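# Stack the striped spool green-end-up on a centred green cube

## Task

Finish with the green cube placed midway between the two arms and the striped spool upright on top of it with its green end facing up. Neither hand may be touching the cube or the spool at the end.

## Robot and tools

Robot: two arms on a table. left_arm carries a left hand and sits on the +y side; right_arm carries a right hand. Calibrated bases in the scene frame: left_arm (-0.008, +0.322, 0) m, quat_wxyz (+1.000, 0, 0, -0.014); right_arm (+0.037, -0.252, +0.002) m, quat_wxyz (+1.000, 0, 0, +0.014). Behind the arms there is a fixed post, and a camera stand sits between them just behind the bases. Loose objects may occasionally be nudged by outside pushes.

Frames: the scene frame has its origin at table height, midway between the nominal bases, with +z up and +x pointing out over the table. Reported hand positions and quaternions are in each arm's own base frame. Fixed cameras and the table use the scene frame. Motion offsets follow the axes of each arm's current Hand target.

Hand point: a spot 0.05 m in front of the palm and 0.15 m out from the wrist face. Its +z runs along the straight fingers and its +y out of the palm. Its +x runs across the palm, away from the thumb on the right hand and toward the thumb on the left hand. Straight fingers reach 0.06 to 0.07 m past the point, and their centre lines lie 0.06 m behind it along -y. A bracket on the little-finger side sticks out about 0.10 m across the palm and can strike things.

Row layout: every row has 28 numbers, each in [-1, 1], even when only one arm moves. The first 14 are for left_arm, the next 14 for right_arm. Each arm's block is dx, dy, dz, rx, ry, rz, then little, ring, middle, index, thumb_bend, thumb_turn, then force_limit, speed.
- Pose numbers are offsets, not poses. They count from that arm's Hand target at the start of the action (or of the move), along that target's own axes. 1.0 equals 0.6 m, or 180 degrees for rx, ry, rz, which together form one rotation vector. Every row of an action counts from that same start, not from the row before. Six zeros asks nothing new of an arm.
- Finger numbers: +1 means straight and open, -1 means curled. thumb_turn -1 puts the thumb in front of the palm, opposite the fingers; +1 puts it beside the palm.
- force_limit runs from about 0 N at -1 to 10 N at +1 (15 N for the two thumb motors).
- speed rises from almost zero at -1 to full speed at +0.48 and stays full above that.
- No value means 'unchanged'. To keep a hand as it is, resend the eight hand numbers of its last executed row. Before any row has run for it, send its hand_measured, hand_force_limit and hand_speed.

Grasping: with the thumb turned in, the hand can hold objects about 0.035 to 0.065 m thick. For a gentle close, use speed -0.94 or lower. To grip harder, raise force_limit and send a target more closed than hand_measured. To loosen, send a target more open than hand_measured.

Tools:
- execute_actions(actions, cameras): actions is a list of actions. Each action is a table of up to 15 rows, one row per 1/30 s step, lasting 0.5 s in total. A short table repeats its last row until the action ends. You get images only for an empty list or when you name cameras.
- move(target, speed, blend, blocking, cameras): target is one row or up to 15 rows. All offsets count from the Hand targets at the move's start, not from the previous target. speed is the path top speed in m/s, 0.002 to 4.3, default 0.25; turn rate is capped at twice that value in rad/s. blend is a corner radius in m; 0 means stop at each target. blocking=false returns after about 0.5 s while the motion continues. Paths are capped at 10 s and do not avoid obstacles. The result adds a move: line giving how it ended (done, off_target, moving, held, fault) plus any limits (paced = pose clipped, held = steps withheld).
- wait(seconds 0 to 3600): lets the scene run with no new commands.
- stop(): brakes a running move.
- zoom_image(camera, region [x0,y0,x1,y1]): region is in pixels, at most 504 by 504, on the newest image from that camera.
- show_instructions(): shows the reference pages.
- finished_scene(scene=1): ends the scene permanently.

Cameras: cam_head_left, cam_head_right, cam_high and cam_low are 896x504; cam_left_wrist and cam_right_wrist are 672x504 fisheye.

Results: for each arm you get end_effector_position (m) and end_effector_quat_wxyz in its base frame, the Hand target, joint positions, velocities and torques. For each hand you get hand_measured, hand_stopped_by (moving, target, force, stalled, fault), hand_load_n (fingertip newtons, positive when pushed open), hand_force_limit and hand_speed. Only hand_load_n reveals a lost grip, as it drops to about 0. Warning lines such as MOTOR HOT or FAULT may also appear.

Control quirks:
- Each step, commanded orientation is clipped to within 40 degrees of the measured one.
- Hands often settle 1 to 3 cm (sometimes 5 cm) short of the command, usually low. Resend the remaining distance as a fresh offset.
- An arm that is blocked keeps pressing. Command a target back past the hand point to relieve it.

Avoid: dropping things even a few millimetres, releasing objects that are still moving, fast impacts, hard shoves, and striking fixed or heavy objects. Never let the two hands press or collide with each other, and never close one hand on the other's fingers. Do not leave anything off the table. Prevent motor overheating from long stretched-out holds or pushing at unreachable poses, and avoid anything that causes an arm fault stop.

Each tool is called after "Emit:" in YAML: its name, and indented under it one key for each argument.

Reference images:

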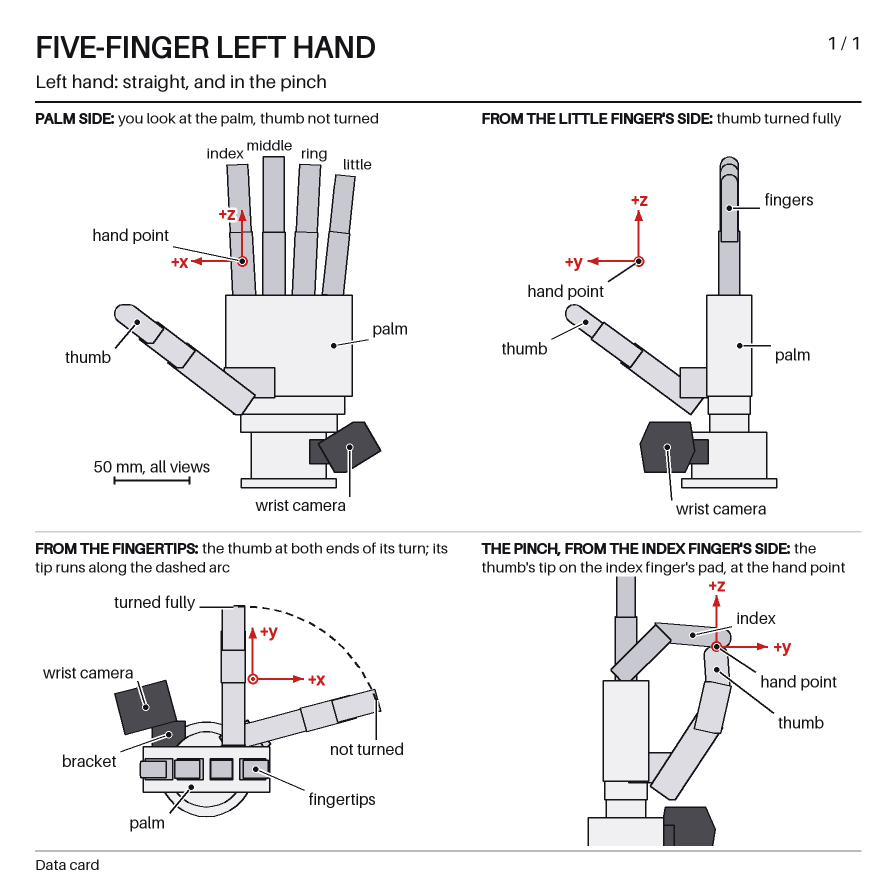

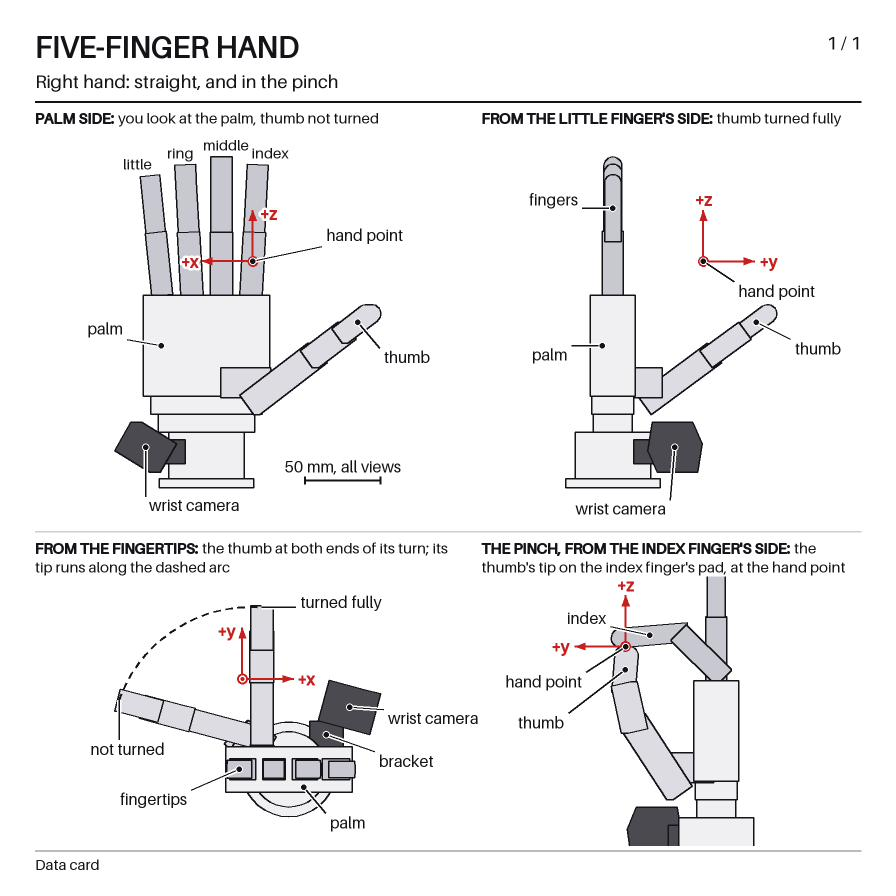

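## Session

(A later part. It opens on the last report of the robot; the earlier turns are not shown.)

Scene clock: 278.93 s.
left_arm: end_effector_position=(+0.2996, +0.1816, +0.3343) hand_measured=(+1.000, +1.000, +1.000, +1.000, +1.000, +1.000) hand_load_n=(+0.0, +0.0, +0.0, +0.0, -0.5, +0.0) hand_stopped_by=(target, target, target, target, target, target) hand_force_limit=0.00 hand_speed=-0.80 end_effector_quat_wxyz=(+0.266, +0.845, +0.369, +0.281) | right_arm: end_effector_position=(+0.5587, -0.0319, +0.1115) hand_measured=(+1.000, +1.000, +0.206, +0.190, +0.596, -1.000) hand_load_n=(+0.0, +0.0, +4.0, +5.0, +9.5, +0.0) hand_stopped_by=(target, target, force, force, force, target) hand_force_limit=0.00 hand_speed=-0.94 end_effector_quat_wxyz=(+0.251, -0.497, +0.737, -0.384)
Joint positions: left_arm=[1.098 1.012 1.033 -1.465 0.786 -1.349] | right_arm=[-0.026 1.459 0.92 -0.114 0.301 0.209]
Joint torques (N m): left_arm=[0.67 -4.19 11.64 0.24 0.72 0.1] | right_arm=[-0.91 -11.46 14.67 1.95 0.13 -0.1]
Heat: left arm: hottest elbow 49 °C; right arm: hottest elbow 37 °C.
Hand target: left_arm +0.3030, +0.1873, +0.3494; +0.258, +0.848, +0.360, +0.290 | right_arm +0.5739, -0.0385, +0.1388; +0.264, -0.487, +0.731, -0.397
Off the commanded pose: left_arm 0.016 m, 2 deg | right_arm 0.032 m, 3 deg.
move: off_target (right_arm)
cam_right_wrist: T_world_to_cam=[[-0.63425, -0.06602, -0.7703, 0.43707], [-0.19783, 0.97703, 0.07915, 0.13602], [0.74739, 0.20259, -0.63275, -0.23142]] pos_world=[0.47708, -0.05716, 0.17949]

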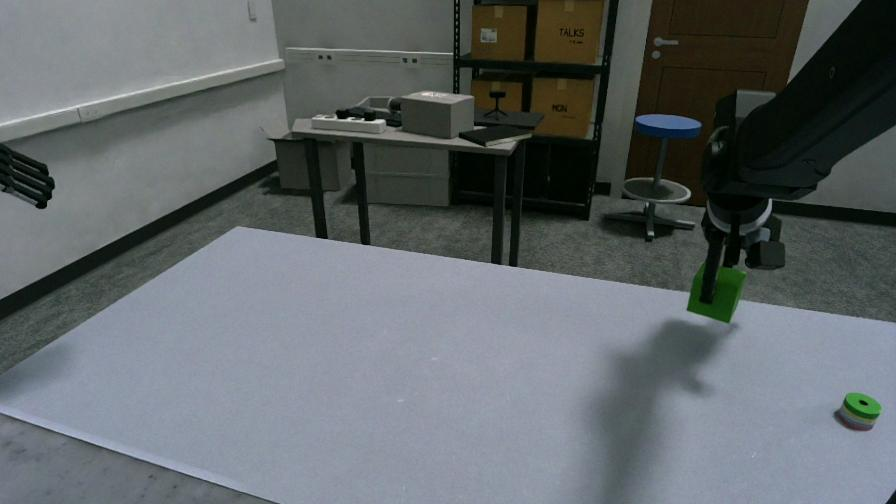

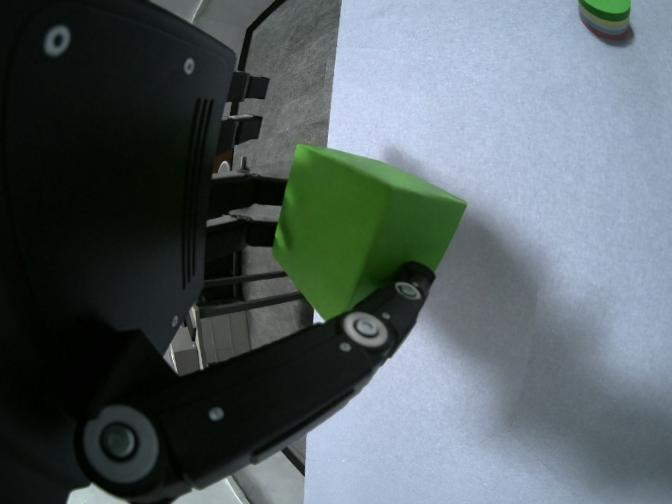

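Emit:
move:
  target: [0,0,0,0,0,0,1,1,1,1,1,1,0,-0.8, -0.3252,0.3695,-0.5690,0,-0.2451,-0.1591,1,1,-0.1,-0.1,-0.1,-1,0,-0.94]
  speed: 0.18
  cameras: ["all"]

Scene clock: 286.10 s.
left_arm: end_effector_position=(+0.2996, +0.1816, +0.3343) hand_measured=(+1.000, +1.000, +1.000, +1.000, +1.000, +1.000) hand_load_n=(+0.0, +0.0, +0.0, +0.0, +0.0, +0.0) hand_stopped_by=(target, target, target, target, target, target) hand_force_limit=0.00 hand_speed=-0.80 end_effector_quat_wxyz=(+0.266, +0.845, +0.369, +0.281) | right_arm: end_effector_position=(+0.2742, +0.2973, +0.1342) hand_measured=(+1.000, +1.000, +0.206, +0.190, +0.596, -1.000) hand_load_n=(+0.0, +0.0, +4.0, +4.5, +9.5, +0.0) hand_stopped_by=(target, target, force, force, force, target) hand_force_limit=0.00 hand_speed=-0.94 end_effector_quat_wxyz=(-0.410, +0.764, -0.437, +0.240)
Joint positions: left_arm=[1.098 1.012 1.033 -1.465 0.786 -1.349] | right_arm=[0.863 0.954 0.565 -0.219 0.283 0.183]
Joint torques (N m): left_arm=[1.2 -4.19 11.4 0.21 0.7 0.06] | right_arm=[0.15 -4.48 12.08 2 0.27 0.06]
Heat: left arm: hottest elbow 49 °C; right arm: hottest elbow 37 °C.
Hand target: left_arm +0.3030, +0.1873, +0.3494; +0.258, +0.848, +0.360, +0.290 | right_arm +0.2735, +0.2984, +0.1389; -0.413, +0.761, -0.440, +0.239
Off the commanded pose: left_arm 0.016 m, 2 deg | right_arm 0.005 m, 1 deg.
move: done
cam_left_wrist: T_world_to_cam=[[-0.27054, 0.77984, -0.5645, 0.13327], [0.21328, 0.62035, 0.75477, -0.43317], [0.93879, 0.0838, -0.33415, -0.06775]] pos_world=[0.19205, 0.17046, 0.37954]
cam_right_wrist: T_world_to_cam=[[-0.30907, -0.52668, -0.79188, 0.34653], [-0.89839, 0.43489, 0.0614, 0.11202], [0.31204, 0.73039, -0.60758, -0.11207]] pos_world=[0.24271, 0.21566, 0.19944]

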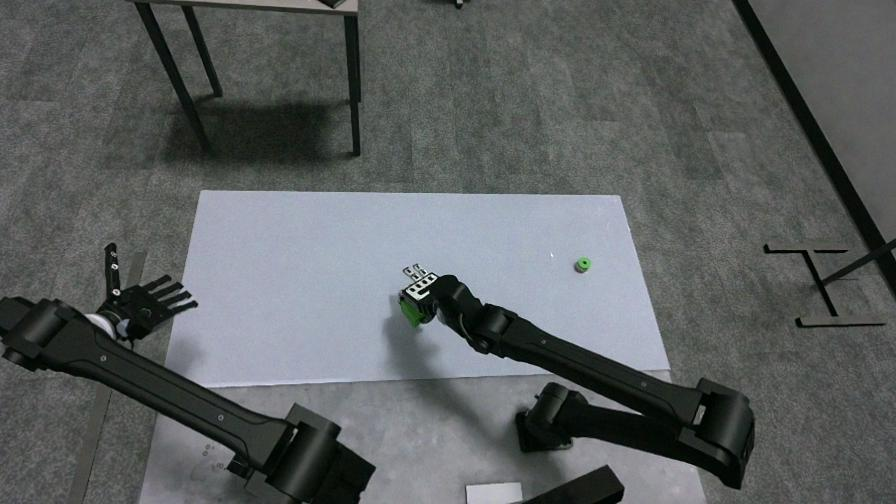

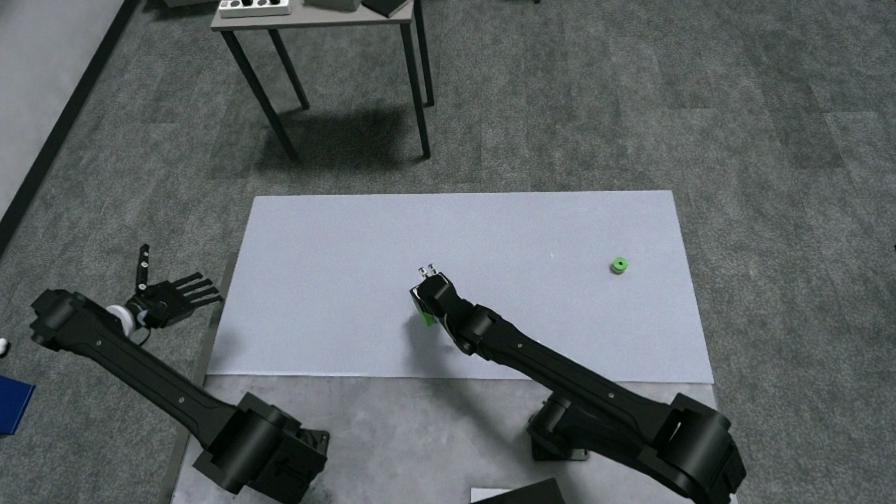

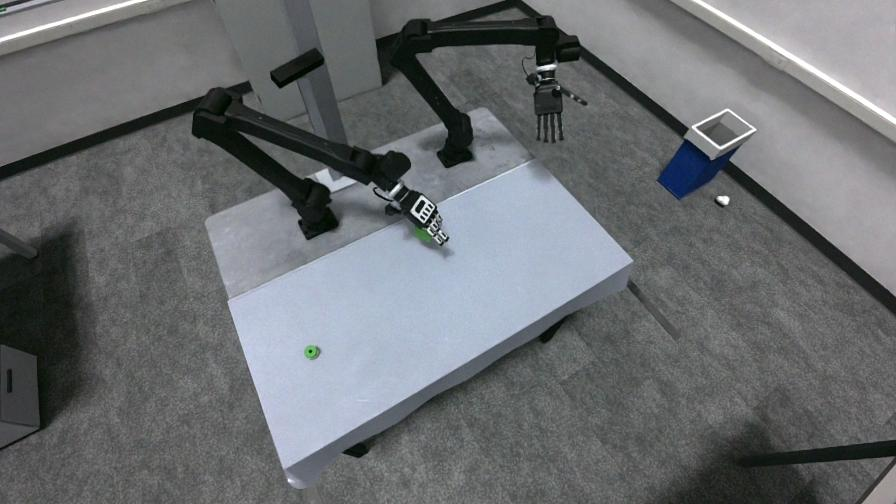

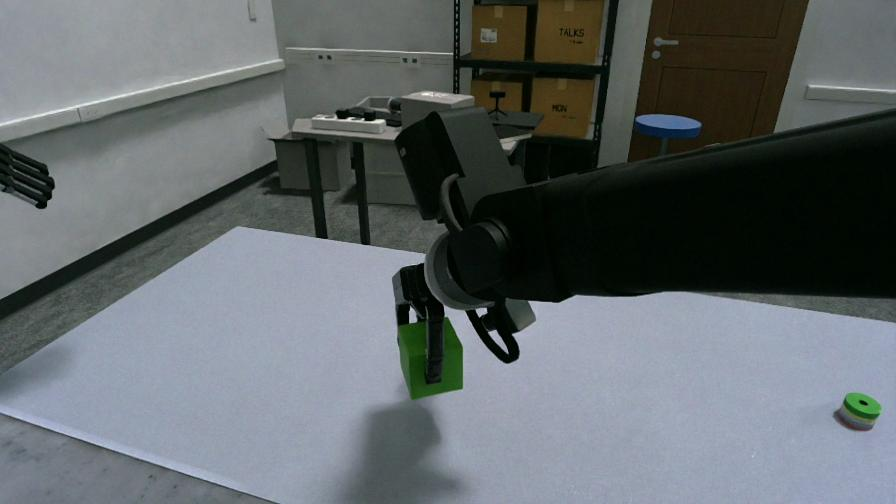

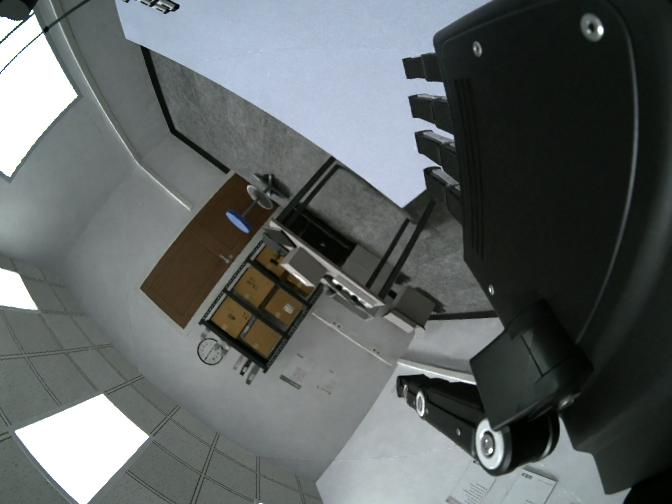

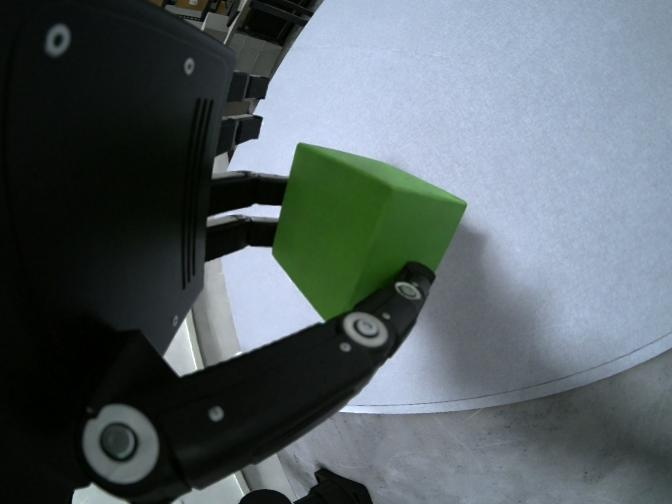

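Emit:
zoom_image:
  camera: "cam_low"
  region: [370, 290, 490, 410]

Emit:
zoom_image:
  camera: "cam_head_left"
  region: [370, 250, 470, 350]

Scaled by 4.200 from the camera's image (finer frame: 1280x720).

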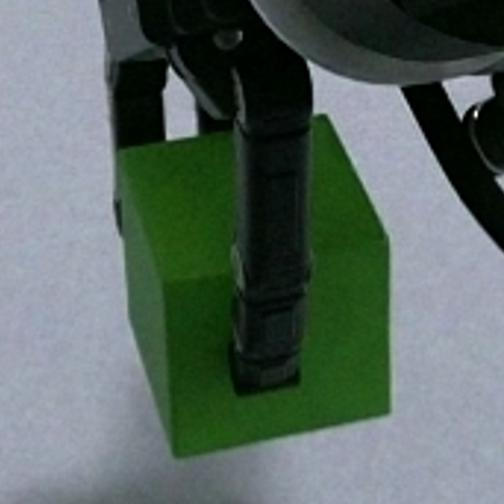

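Scaled by 5.040 from the camera's image (finer frame: 1280x720).

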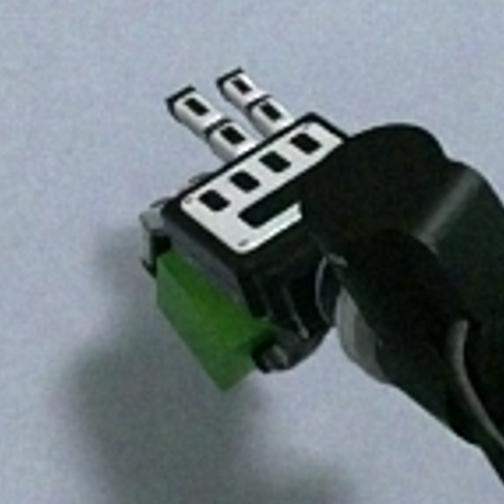

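Emit:
move:
  target: [0,0,0,0,0,0,1,1,1,1,1,1,0,-0.8, -0.0115,0.0732,0.0556,0,0,0,1,1,-0.1,-0.1,-0.1,-1,0,-0.94]
  speed: 0.1
  cameras: ["cam_low","cam_right_wrist"]

Emit:
zoom_image:
  camera: "cam_low"
  region: [370, 330, 490, 450]

Scene clock: 301.17 s.
left_arm: end_effector_position=(+0.2996, +0.1816, +0.3343) hand_measured=(+1.000, +1.000, +1.000, +1.000, +1.000, +1.000) hand_load_n=(+0.0, +0.0, +0.0, +0.0, -0.5, +0.0) hand_stopped_by=(target, target, target, target, target, target) hand_force_limit=0.00 hand_speed=-0.80 end_effector_quat_wxyz=(+0.266, +0.845, +0.369, +0.281) | right_arm: end_effector_position=(+0.2724, +0.2986, +0.0804) hand_measured=(+1.000, +1.000, +0.206, +0.190, +0.596, -1.000) hand_load_n=(+0.0, +0.0, +4.0, +5.0, +9.5, -0.5) hand_stopped_by=(target, target, force, force, force, target) hand_force_limit=0.00 hand_speed=-0.94 end_effector_quat_wxyz=(-0.402, +0.766, -0.441, +0.240)
Joint positions: left_arm=[1.098 1.012 1.033 -1.465 0.786 -1.349] | right_arm=[0.875 1.062 0.477 -0.044 0.298 0.195]
Joint torques (N m): left_arm=[0.62 -4.25 11.59 0.16 0.73 0.1] | right_arm=[0.73 -3.96 10.76 3.63 0.29 0.06]
Heat: left arm: hottest elbow 50 °C; right arm: hottest elbow 38 °C.
Hand target: left_arm +0.3030, +0.1873, +0.3494; +0.258, +0.848, +0.360, +0.290 | right_arm +0.2734, +0.3064, +0.0838; -0.413, +0.761, -0.440, +0.238
Off the commanded pose: left_arm 0.016 m, 2 deg | right_arm 0.009 m, 1 deg.
move: done
cam_right_wrist: T_world_to_cam=[[-0.32148, -0.53453, -0.78162, 0.30889], [-0.89462, 0.44198, 0.0657, 0.1096], [0.31034, 0.72037, -0.62029, -0.14069]] pos_world=[0.24102, 0.21802, 0.14697]

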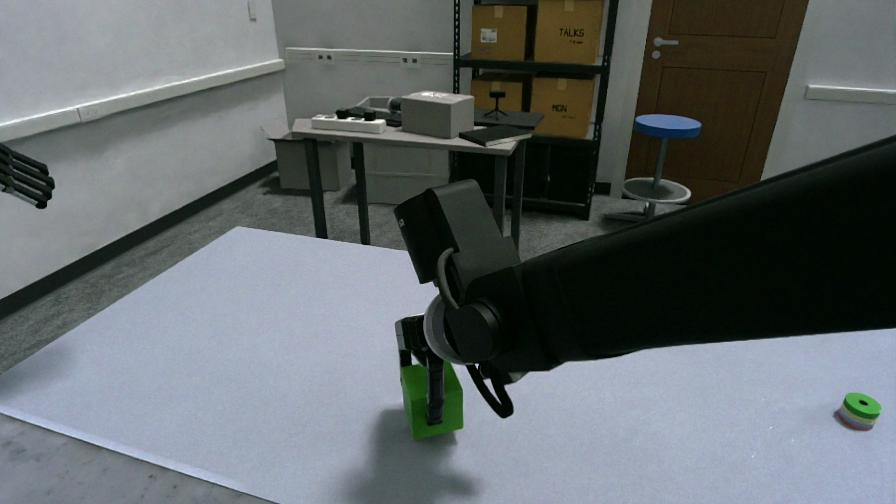

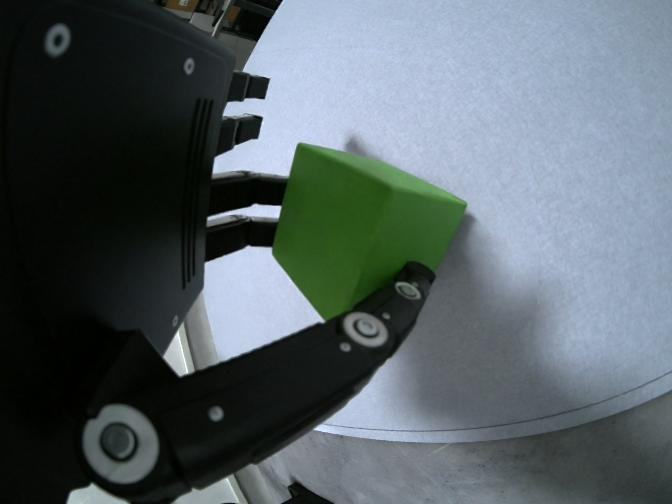

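Scaled by 4.200 from the camera's image (finer frame: 1280x720).

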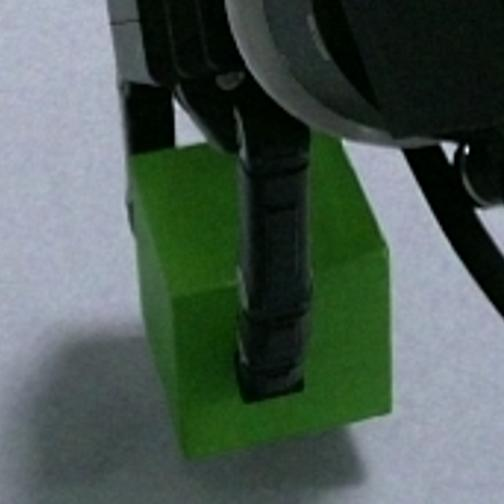

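Emit:
move:
  target: [0,0,0,0,0,0,1,1,1,1,1,1,0,-0.8, -0.0100,0.0392,0.0314,0,0,0,1,1,-0.1,-0.1,-0.1,-1,0,-0.94]
  speed: 0.06
  cameras: ["cam_low","cam_right_wrist"]

Emit:
zoom_image:
  camera: "cam_low"
  region: [370, 350, 490, 470]

Scene clock: 308.93 s.
left_arm: end_effector_position=(+0.2996, +0.1816, +0.3343) hand_measured=(+1.000, +1.000, +1.000, +1.000, +1.000, +1.000) hand_load_n=(+0.0, +0.0, +0.0, +0.0, +0.0, +0.0) hand_stopped_by=(target, target, target, target, target, target) hand_force_limit=0.00 hand_speed=-0.80 end_effector_quat_wxyz=(+0.266, +0.845, +0.369, +0.281) | right_arm: end_effector_position=(+0.2754, +0.3082, +0.0582) hand_measured=(+1.000, +1.000, +0.206, +0.190, +0.596, -1.000) hand_load_n=(+0.0, +0.0, +4.0, +5.0, +9.5, -0.5) hand_stopped_by=(target, target, force, force, force, target) hand_force_limit=0.00 hand_speed=-0.94 end_effector_quat_wxyz=(-0.410, +0.761, -0.440, +0.242)
Joint positions: left_arm=[1.098 1.012 1.033 -1.465 0.786 -1.349] | right_arm=[0.89 1.148 0.448 0.087 0.313 0.205]
Joint torques (N m): left_arm=[1.26 -3.9 11.67 0.39 0.75 0.14] | right_arm=[0.85 -3.84 9.35 3.55 0.23 0.06]
Heat: left arm: hottest elbow 50 °C; right arm: hottest elbow 38 °C.
Hand target: left_arm +0.3030, +0.1873, +0.3494; +0.258, +0.848, +0.360, +0.290 | right_arm +0.2730, +0.3130, +0.0538; -0.413, +0.761, -0.440, +0.238
Off the commanded pose: left_arm 0.016 m, 2 deg | right_arm 0.007 m, 1 deg.
move: done
cam_right_wrist: T_world_to_cam=[[-0.3127, -0.52271, -0.79309, 0.29223], [-0.89437, 0.44321, 0.06052, 0.10933], [0.31987, 0.72825, -0.60608, -0.16813]] pos_world=[0.24294, 0.22673, 0.12325]

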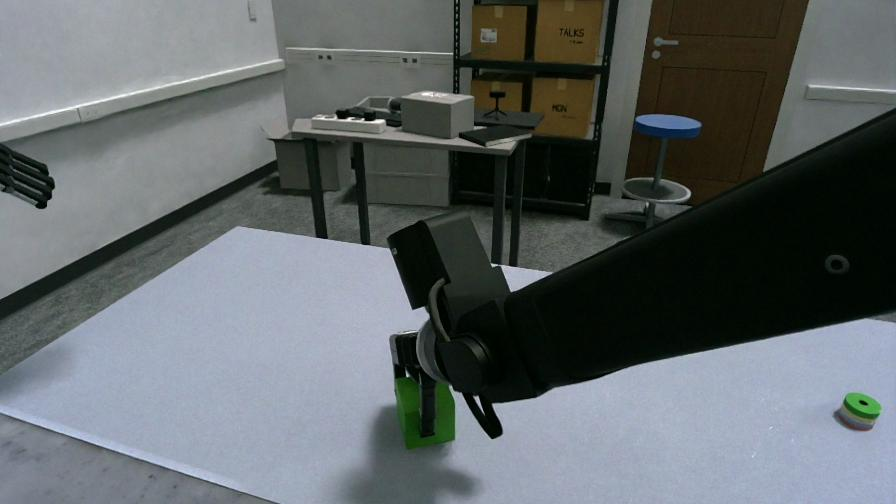

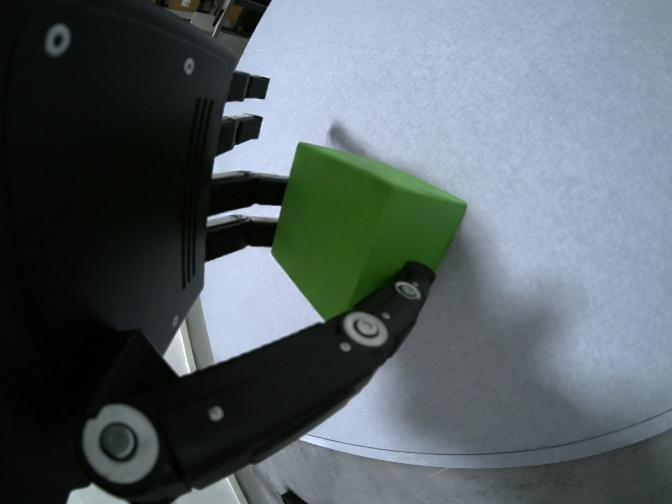

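Scaled by 4.200 from the camera's image (finer frame: 1280x720).

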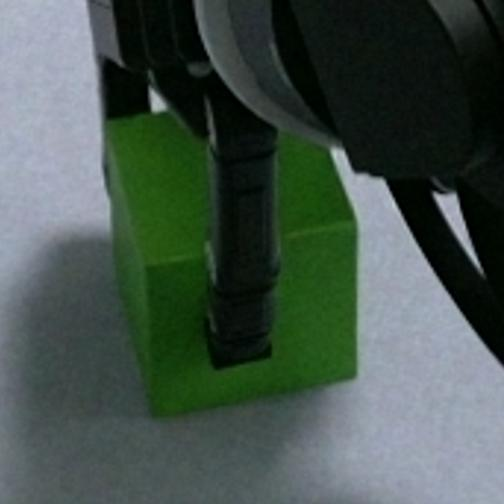

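Emit:
move:
  target: [0,0,0,0,0,0,1,1,1,1,1,1,0,-0.8, 0,0.0224,0.0145,0,0,0,1,1,-0.1,-0.1,-0.1,-1,0,-0.94]
  speed: 0.04
  cameras: ["cam_low","cam_right_wrist"]

Emit:
zoom_image:
  camera: "cam_low"
  region: [370, 350, 490, 470]

Scene clock: 317.80 s.
left_arm: end_effector_position=(+0.2996, +0.1816, +0.3343) hand_measured=(+1.000, +1.000, +1.000, +1.000, +1.000, +1.000) hand_load_n=(+0.0, -0.5, +0.0, +0.0, +0.0, +0.0) hand_stopped_by=(target, target, target, target, target, target) hand_force_limit=0.00 hand_speed=-0.80 end_effector_quat_wxyz=(+0.266, +0.845, +0.369, +0.281) | right_arm: end_effector_position=(+0.2813, +0.3153, +0.0584) hand_measured=(+1.000, +1.000, +0.206, +0.190, +0.596, -1.000) hand_load_n=(+0.0, -0.5, +4.5, +5.0, +9.0, -1.0) hand_stopped_by=(target, target, force, force, force, target) hand_force_limit=0.00 hand_speed=-0.94 end_effector_quat_wxyz=(-0.428, +0.751, -0.439, +0.245)
Joint positions: left_arm=[1.098 1.012 1.033 -1.465 0.786 -1.349] | right_arm=[0.89 1.175 0.439 0.165 0.315 0.205]
Joint torques (N m): left_arm=[0.73 -4.01 11.63 0.27 0.73 0.11] | right_arm=[0.79 -2.84 7.91 3.07 0.17 0.05]
Heat: left arm: hottest elbow 50 °C; right arm: hottest elbow 37 °C.
Hand target: left_arm +0.3030, +0.1873, +0.3494; +0.258, +0.848, +0.360, +0.290 | right_arm +0.2729, +0.3132, +0.0379; -0.413, +0.761, -0.440, +0.238
Off the commanded pose: left_arm 0.016 m, 2 deg | right_arm 0.022 m, 2 deg.
move: off_target (right_arm)
cam_right_wrist: T_world_to_cam=[[-0.29155, -0.49636, -0.8177, 0.28519], [-0.89539, 0.44238, 0.05072, 0.11257], [0.33655, 0.74695, -0.57341, -0.18757]] pos_world=[0.24707, 0.23186, 0.11993]

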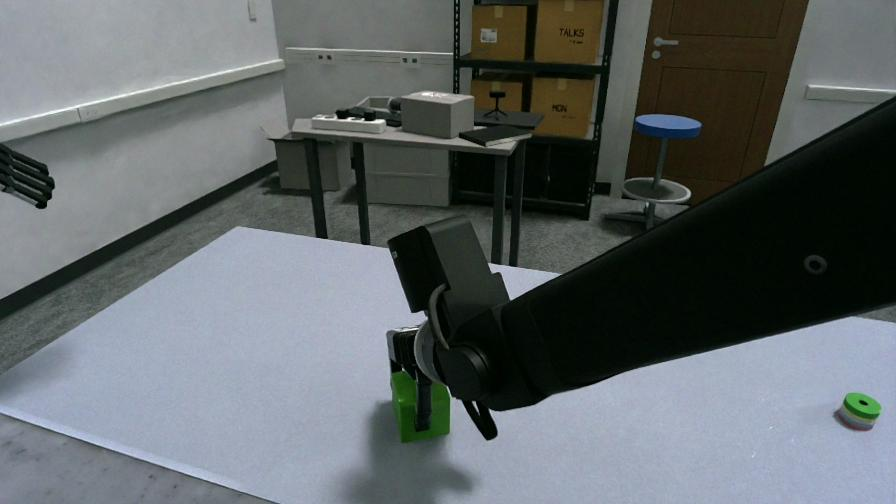

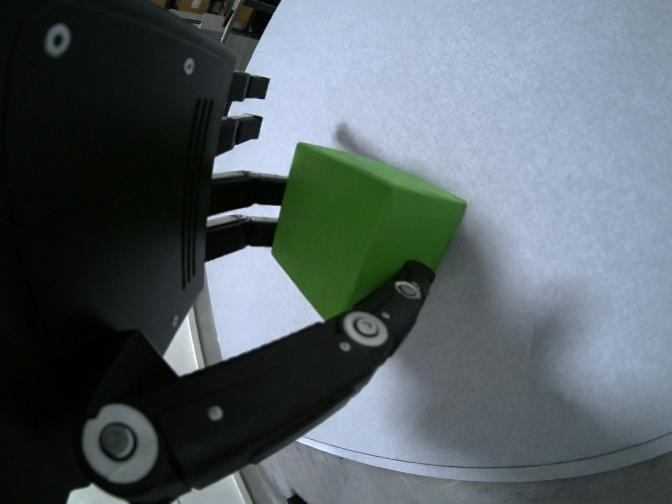

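Scaled by 4.200 from the camera's image (finer frame: 1280x720).

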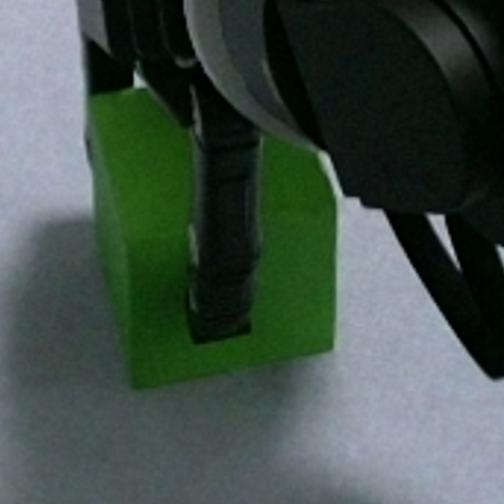

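Emit:
zoom_image:
  camera: "cam_low"
  region: [385, 400, 465, 460]

Emit:
zoom_image:
  camera: "cam_right_wrist"
  region: [260, 120, 500, 340]

Scaled by 6.300 from the camera's image (finer frame: 1280x720).

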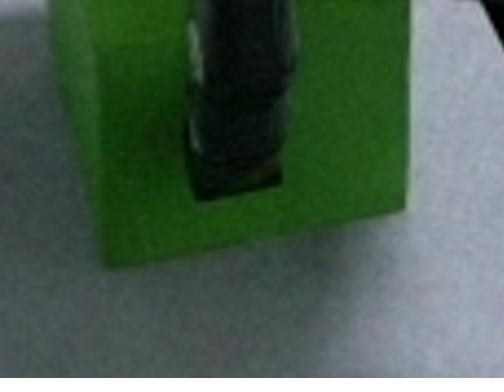

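Scaled by 2.100 from the camera's image (finer frame: 960x720).

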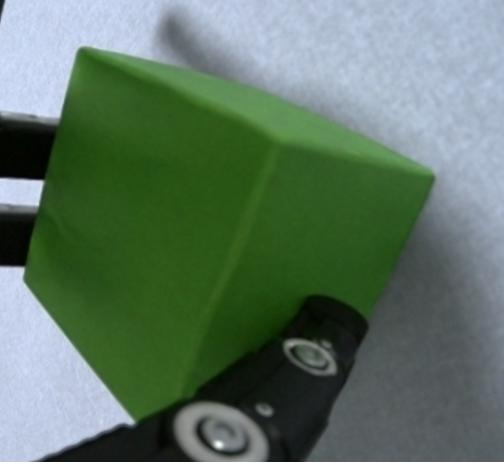

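Emit:
move:
  target: [0,0,0,0,0,0,1,1,1,1,1,1,0,-0.8, 0.0040,-0.0307,-0.0033,0.0111,0,0,1,1,-0.1,-0.1,-0.1,-1,0,-0.94]
  speed: 0.04
  cameras: ["cam_low","cam_right_wrist"]

Emit:
zoom_image:
  camera: "cam_low"
  region: [370, 350, 490, 470]

Scene clock: 338.57 s.
left_arm: end_effector_position=(+0.2996, +0.1816, +0.3343) hand_measured=(+1.000, +1.000, +1.000, +1.000, +1.000, +1.000) hand_load_n=(+0.0, +0.0, +0.0, +0.0, +0.0, +0.0) hand_stopped_by=(target, target, target, target, target, target) hand_force_limit=0.00 hand_speed=-0.80 end_effector_quat_wxyz=(+0.266, +0.845, +0.369, +0.281) | right_arm: end_effector_position=(+0.2813, +0.3152, +0.0584) hand_measured=(+1.000, +1.000, +0.206, +0.190, +0.596, -1.000) hand_load_n=(+0.0, +0.0, +4.5, +5.0, +9.0, -1.0) hand_stopped_by=(target, target, force, force, force, target) hand_force_limit=0.00 hand_speed=-0.94 end_effector_quat_wxyz=(-0.428, +0.751, -0.439, +0.246)
Joint positions: left_arm=[1.098 1.012 1.033 -1.465 0.786 -1.349] | right_arm=[0.89 1.175 0.439 0.165 0.315 0.203]
Joint torques (N m): left_arm=[0.91 -4.37 11.55 0.12 0.72 0.11] | right_arm=[-0.15 -4.37 9.26 3.12 0.08 -0.08]
Heat: left arm: hottest elbow 50 °C; right arm: hottest elbow 34 °C.
Hand target: left_arm +0.3030, +0.1873, +0.3494; +0.258, +0.848, +0.360, +0.290 | right_arm +0.2814, +0.3153, +0.0544; -0.426, +0.754, -0.436, +0.246
Off the commanded pose: left_arm 0.016 m, 2 deg | right_arm 0.004 m, 0 deg.
move: done
cam_right_wrist: T_world_to_cam=[[-0.29058, -0.49744, -0.81738, 0.28511], [-0.89579, 0.4417, 0.04964, 0.113], [0.33634, 0.74663, -0.57395, -0.18731]] pos_world=[0.24707, 0.23176, 0.11993]

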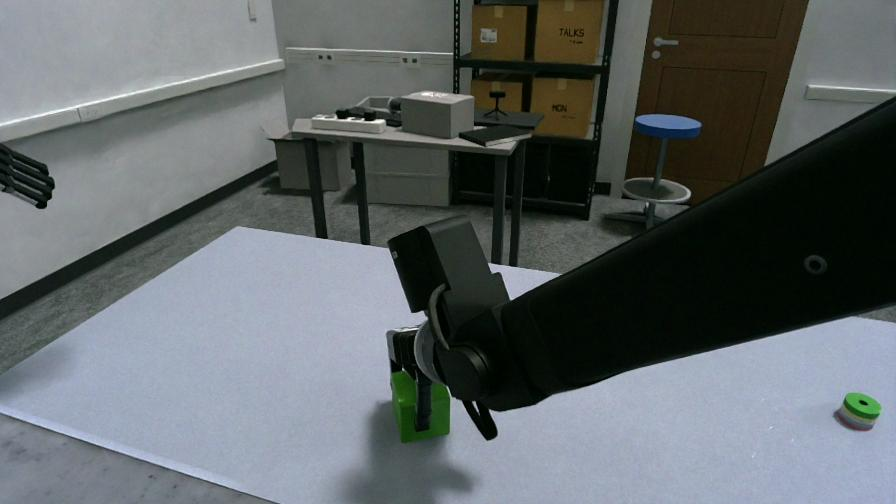

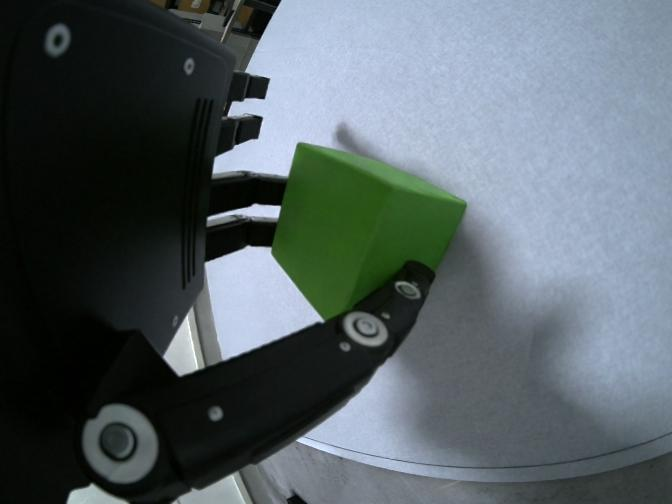

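Scaled by 4.200 from the camera's image (finer frame: 1280x720).

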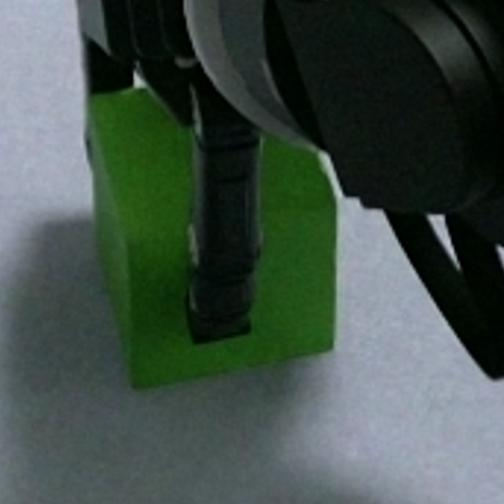

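Emit:
move:
  target: [0,0,0,0,0,0,1,1,1,1,1,1,0,-0.8, 0,0,0,0,0,0,1,1,0.9,0.9,1,-1,0,-0.85]
  cameras: ["cam_low","cam_right_wrist"]

Emit:
zoom_image:
  camera: "cam_low"
  region: [370, 350, 490, 470]

Scene clock: 357.50 s.
left_arm: end_effector_position=(+0.2996, +0.1816, +0.3343) hand_measured=(+1.000, +1.000, +1.000, +1.000, +1.000, +1.000) hand_load_n=(+0.0, +0.0, +0.0, +0.0, +0.0, +0.0) hand_stopped_by=(target, target, target, target, target, target) hand_force_limit=0.00 hand_speed=-0.80 end_effector_quat_wxyz=(+0.266, +0.845, +0.369, +0.281) | right_arm: end_effector_position=(+0.2813, +0.3152, +0.0584) hand_measured=(+1.000, +1.000, +0.900, +0.900, +1.000, -1.000) hand_load_n=(+0.0, +0.0, +0.0, +0.0, +0.0, +0.0) hand_stopped_by=(target, target, target, target, target, target) hand_force_limit=0.00 hand_speed=-0.85 end_effector_quat_wxyz=(-0.428, +0.751, -0.439, +0.246)
Joint positions: left_arm=[1.098 1.012 1.033 -1.465 0.786 -1.349] | right_arm=[0.89 1.175 0.439 0.165 0.315 0.203]
Joint torques (N m): left_arm=[1.08 -4.48 11.45 0.32 0.74 0.11] | right_arm=[-0.09 -4.48 9.24 3.12 0.09 -0.09]
Heat: left arm: hottest elbow 50 °C; right arm: hottest elbow 33 °C.
Hand target: left_arm +0.3030, +0.1873, +0.3494; +0.258, +0.848, +0.360, +0.290 | right_arm +0.2814, +0.3153, +0.0544; -0.426, +0.754, -0.436, +0.246
Off the commanded pose: left_arm 0.016 m, 2 deg | right_arm 0.004 m, 0 deg.
move: done
cam_right_wrist: T_world_to_cam=[[-0.29058, -0.49744, -0.81738, 0.28511], [-0.89579, 0.4417, 0.04964, 0.113], [0.33634, 0.74663, -0.57395, -0.18731]] pos_world=[0.24707, 0.23176, 0.11993]

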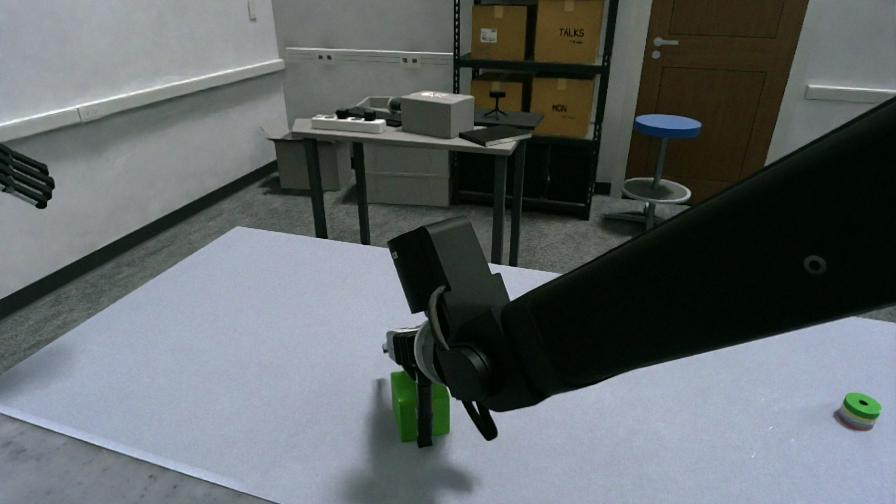

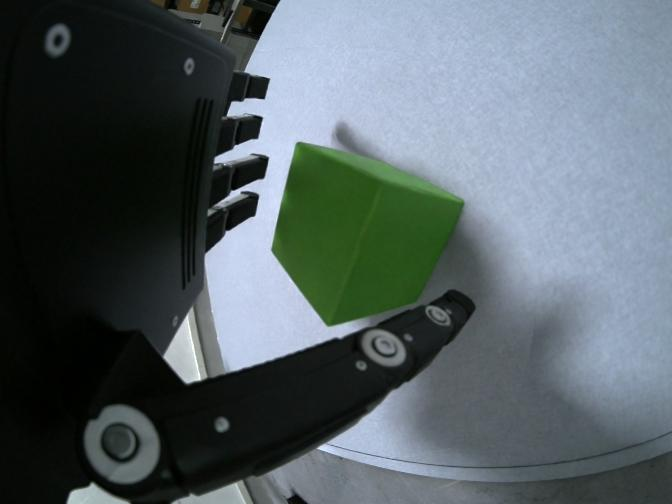

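Scaled by 4.200 from the camera's image (finer frame: 1280x720).

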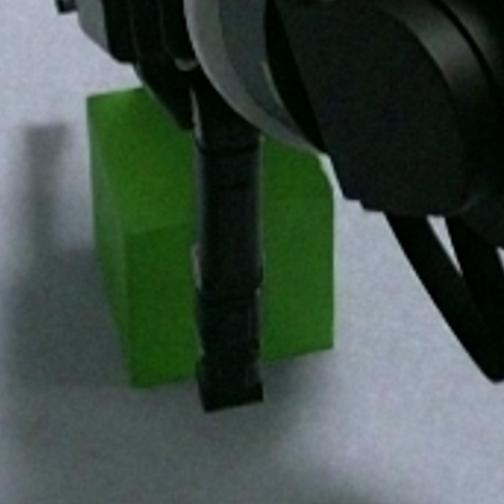

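Emit:
move:
  target: [0,0,0,0,0,0,1,1,1,1,1,1,0,-0.8, 0,-0.1214,-0.0732,0,0,0,1,1,0.9,0.9,1,-1,0,-0.85]
  speed: 0.1
  cameras: ["cam_low","cam_right_wrist","cam_head_left","cam_head_right"]

Emit:
zoom_image:
  camera: "cam_low"
  region: [370, 350, 490, 470]

Scene clock: 442.30 s.
left_arm: end_effector_position=(+0.2996, +0.1816, +0.3343) hand_measured=(+1.000, +1.000, +1.000, +1.000, +1.000, +1.000) hand_load_n=(+0.0, +0.0, +0.0, +0.0, +0.0, +0.0) hand_stopped_by=(target, target, target, target, target, target) hand_force_limit=0.00 hand_speed=-0.80 end_effector_quat_wxyz=(+0.266, +0.845, +0.369, +0.281) | right_arm: end_effector_position=(+0.2749, +0.3072, +0.1205) hand_measured=(+1.000, +1.000, +0.900, +0.900, +1.000, -1.000) hand_load_n=(+0.0, +0.0, +0.0, +0.0, +0.0, +0.0) hand_stopped_by=(target, target, target, target, target, target) hand_force_limit=0.00 hand_speed=-0.85 end_effector_quat_wxyz=(-0.415, +0.758, -0.440, +0.244)
Joint positions: left_arm=[1.098 1.012 1.033 -1.465 0.786 -1.349] | right_arm=[0.89 0.999 0.543 -0.144 0.315 0.203]
Joint torques (N m): left_arm=[1.55 -3.78 11.62 0.18 0.73 0.12] | right_arm=[-0.15 -4.84 14.56 1.81 0.1 -0.09]
Heat: left arm: hottest elbow 52 °C; right arm: hottest elbow 33 °C.
Hand target: left_arm +0.3030, +0.1873, +0.3494; +0.258, +0.848, +0.360, +0.290 | right_arm +0.2813, +0.3152, +0.1395; -0.426, +0.754, -0.436, +0.246
Off the commanded pose: left_arm 0.016 m, 2 deg | right_arm 0.022 m, 1 deg.
move: off_target (right_arm)
cam_right_wrist: T_world_to_cam=[[-0.30538, -0.5157, -0.8005, 0.33779], [-0.89482, 0.4429, 0.05604, 0.10631], [0.32565, 0.73341, -0.59671, -0.1338]] pos_world=[0.24185, 0.22524, 0.1846]
Images, in order (width x height): cam_head_left 896x504, cam_head_right 896x504, cam_low 896x504, cam_right_wrist 672x504.

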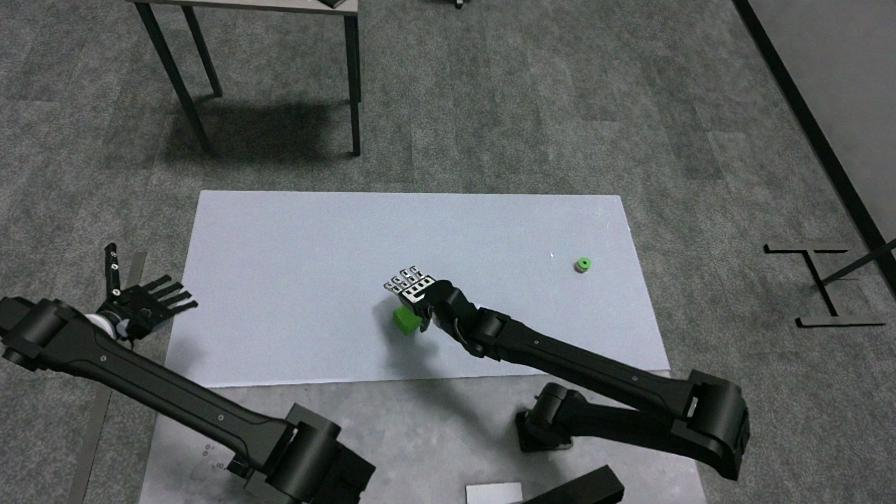

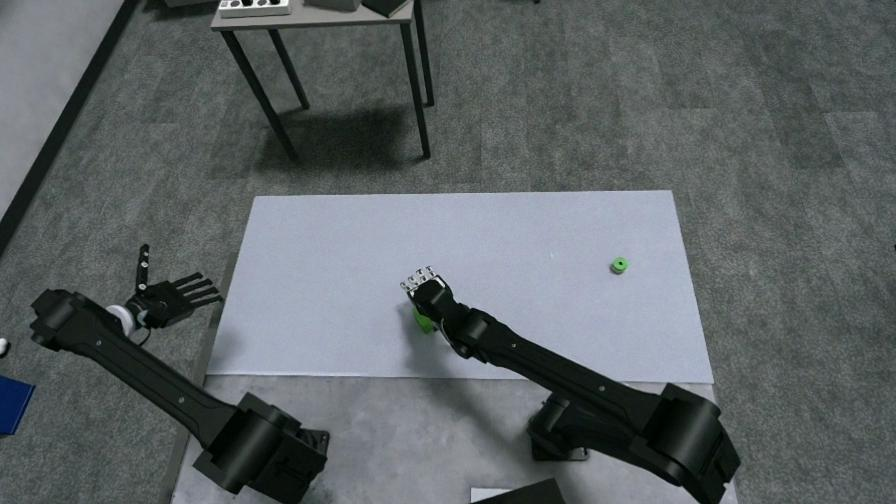

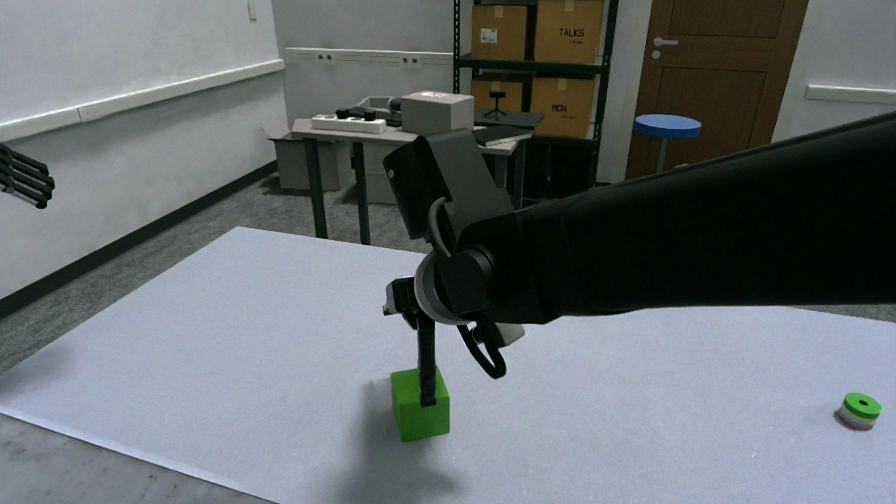

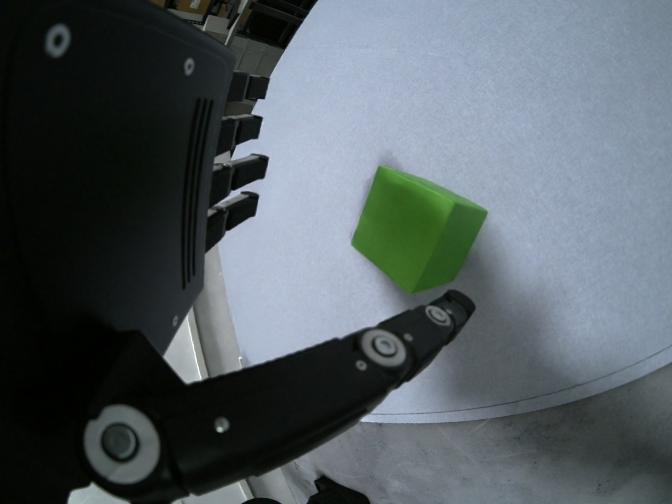

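Scaled by 4.200 from the camera's image (finer frame: 1280x720).

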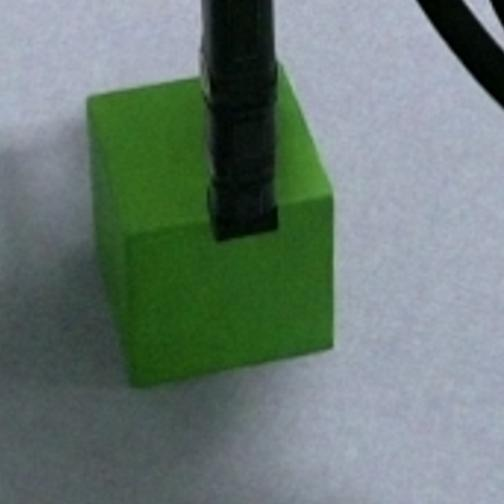

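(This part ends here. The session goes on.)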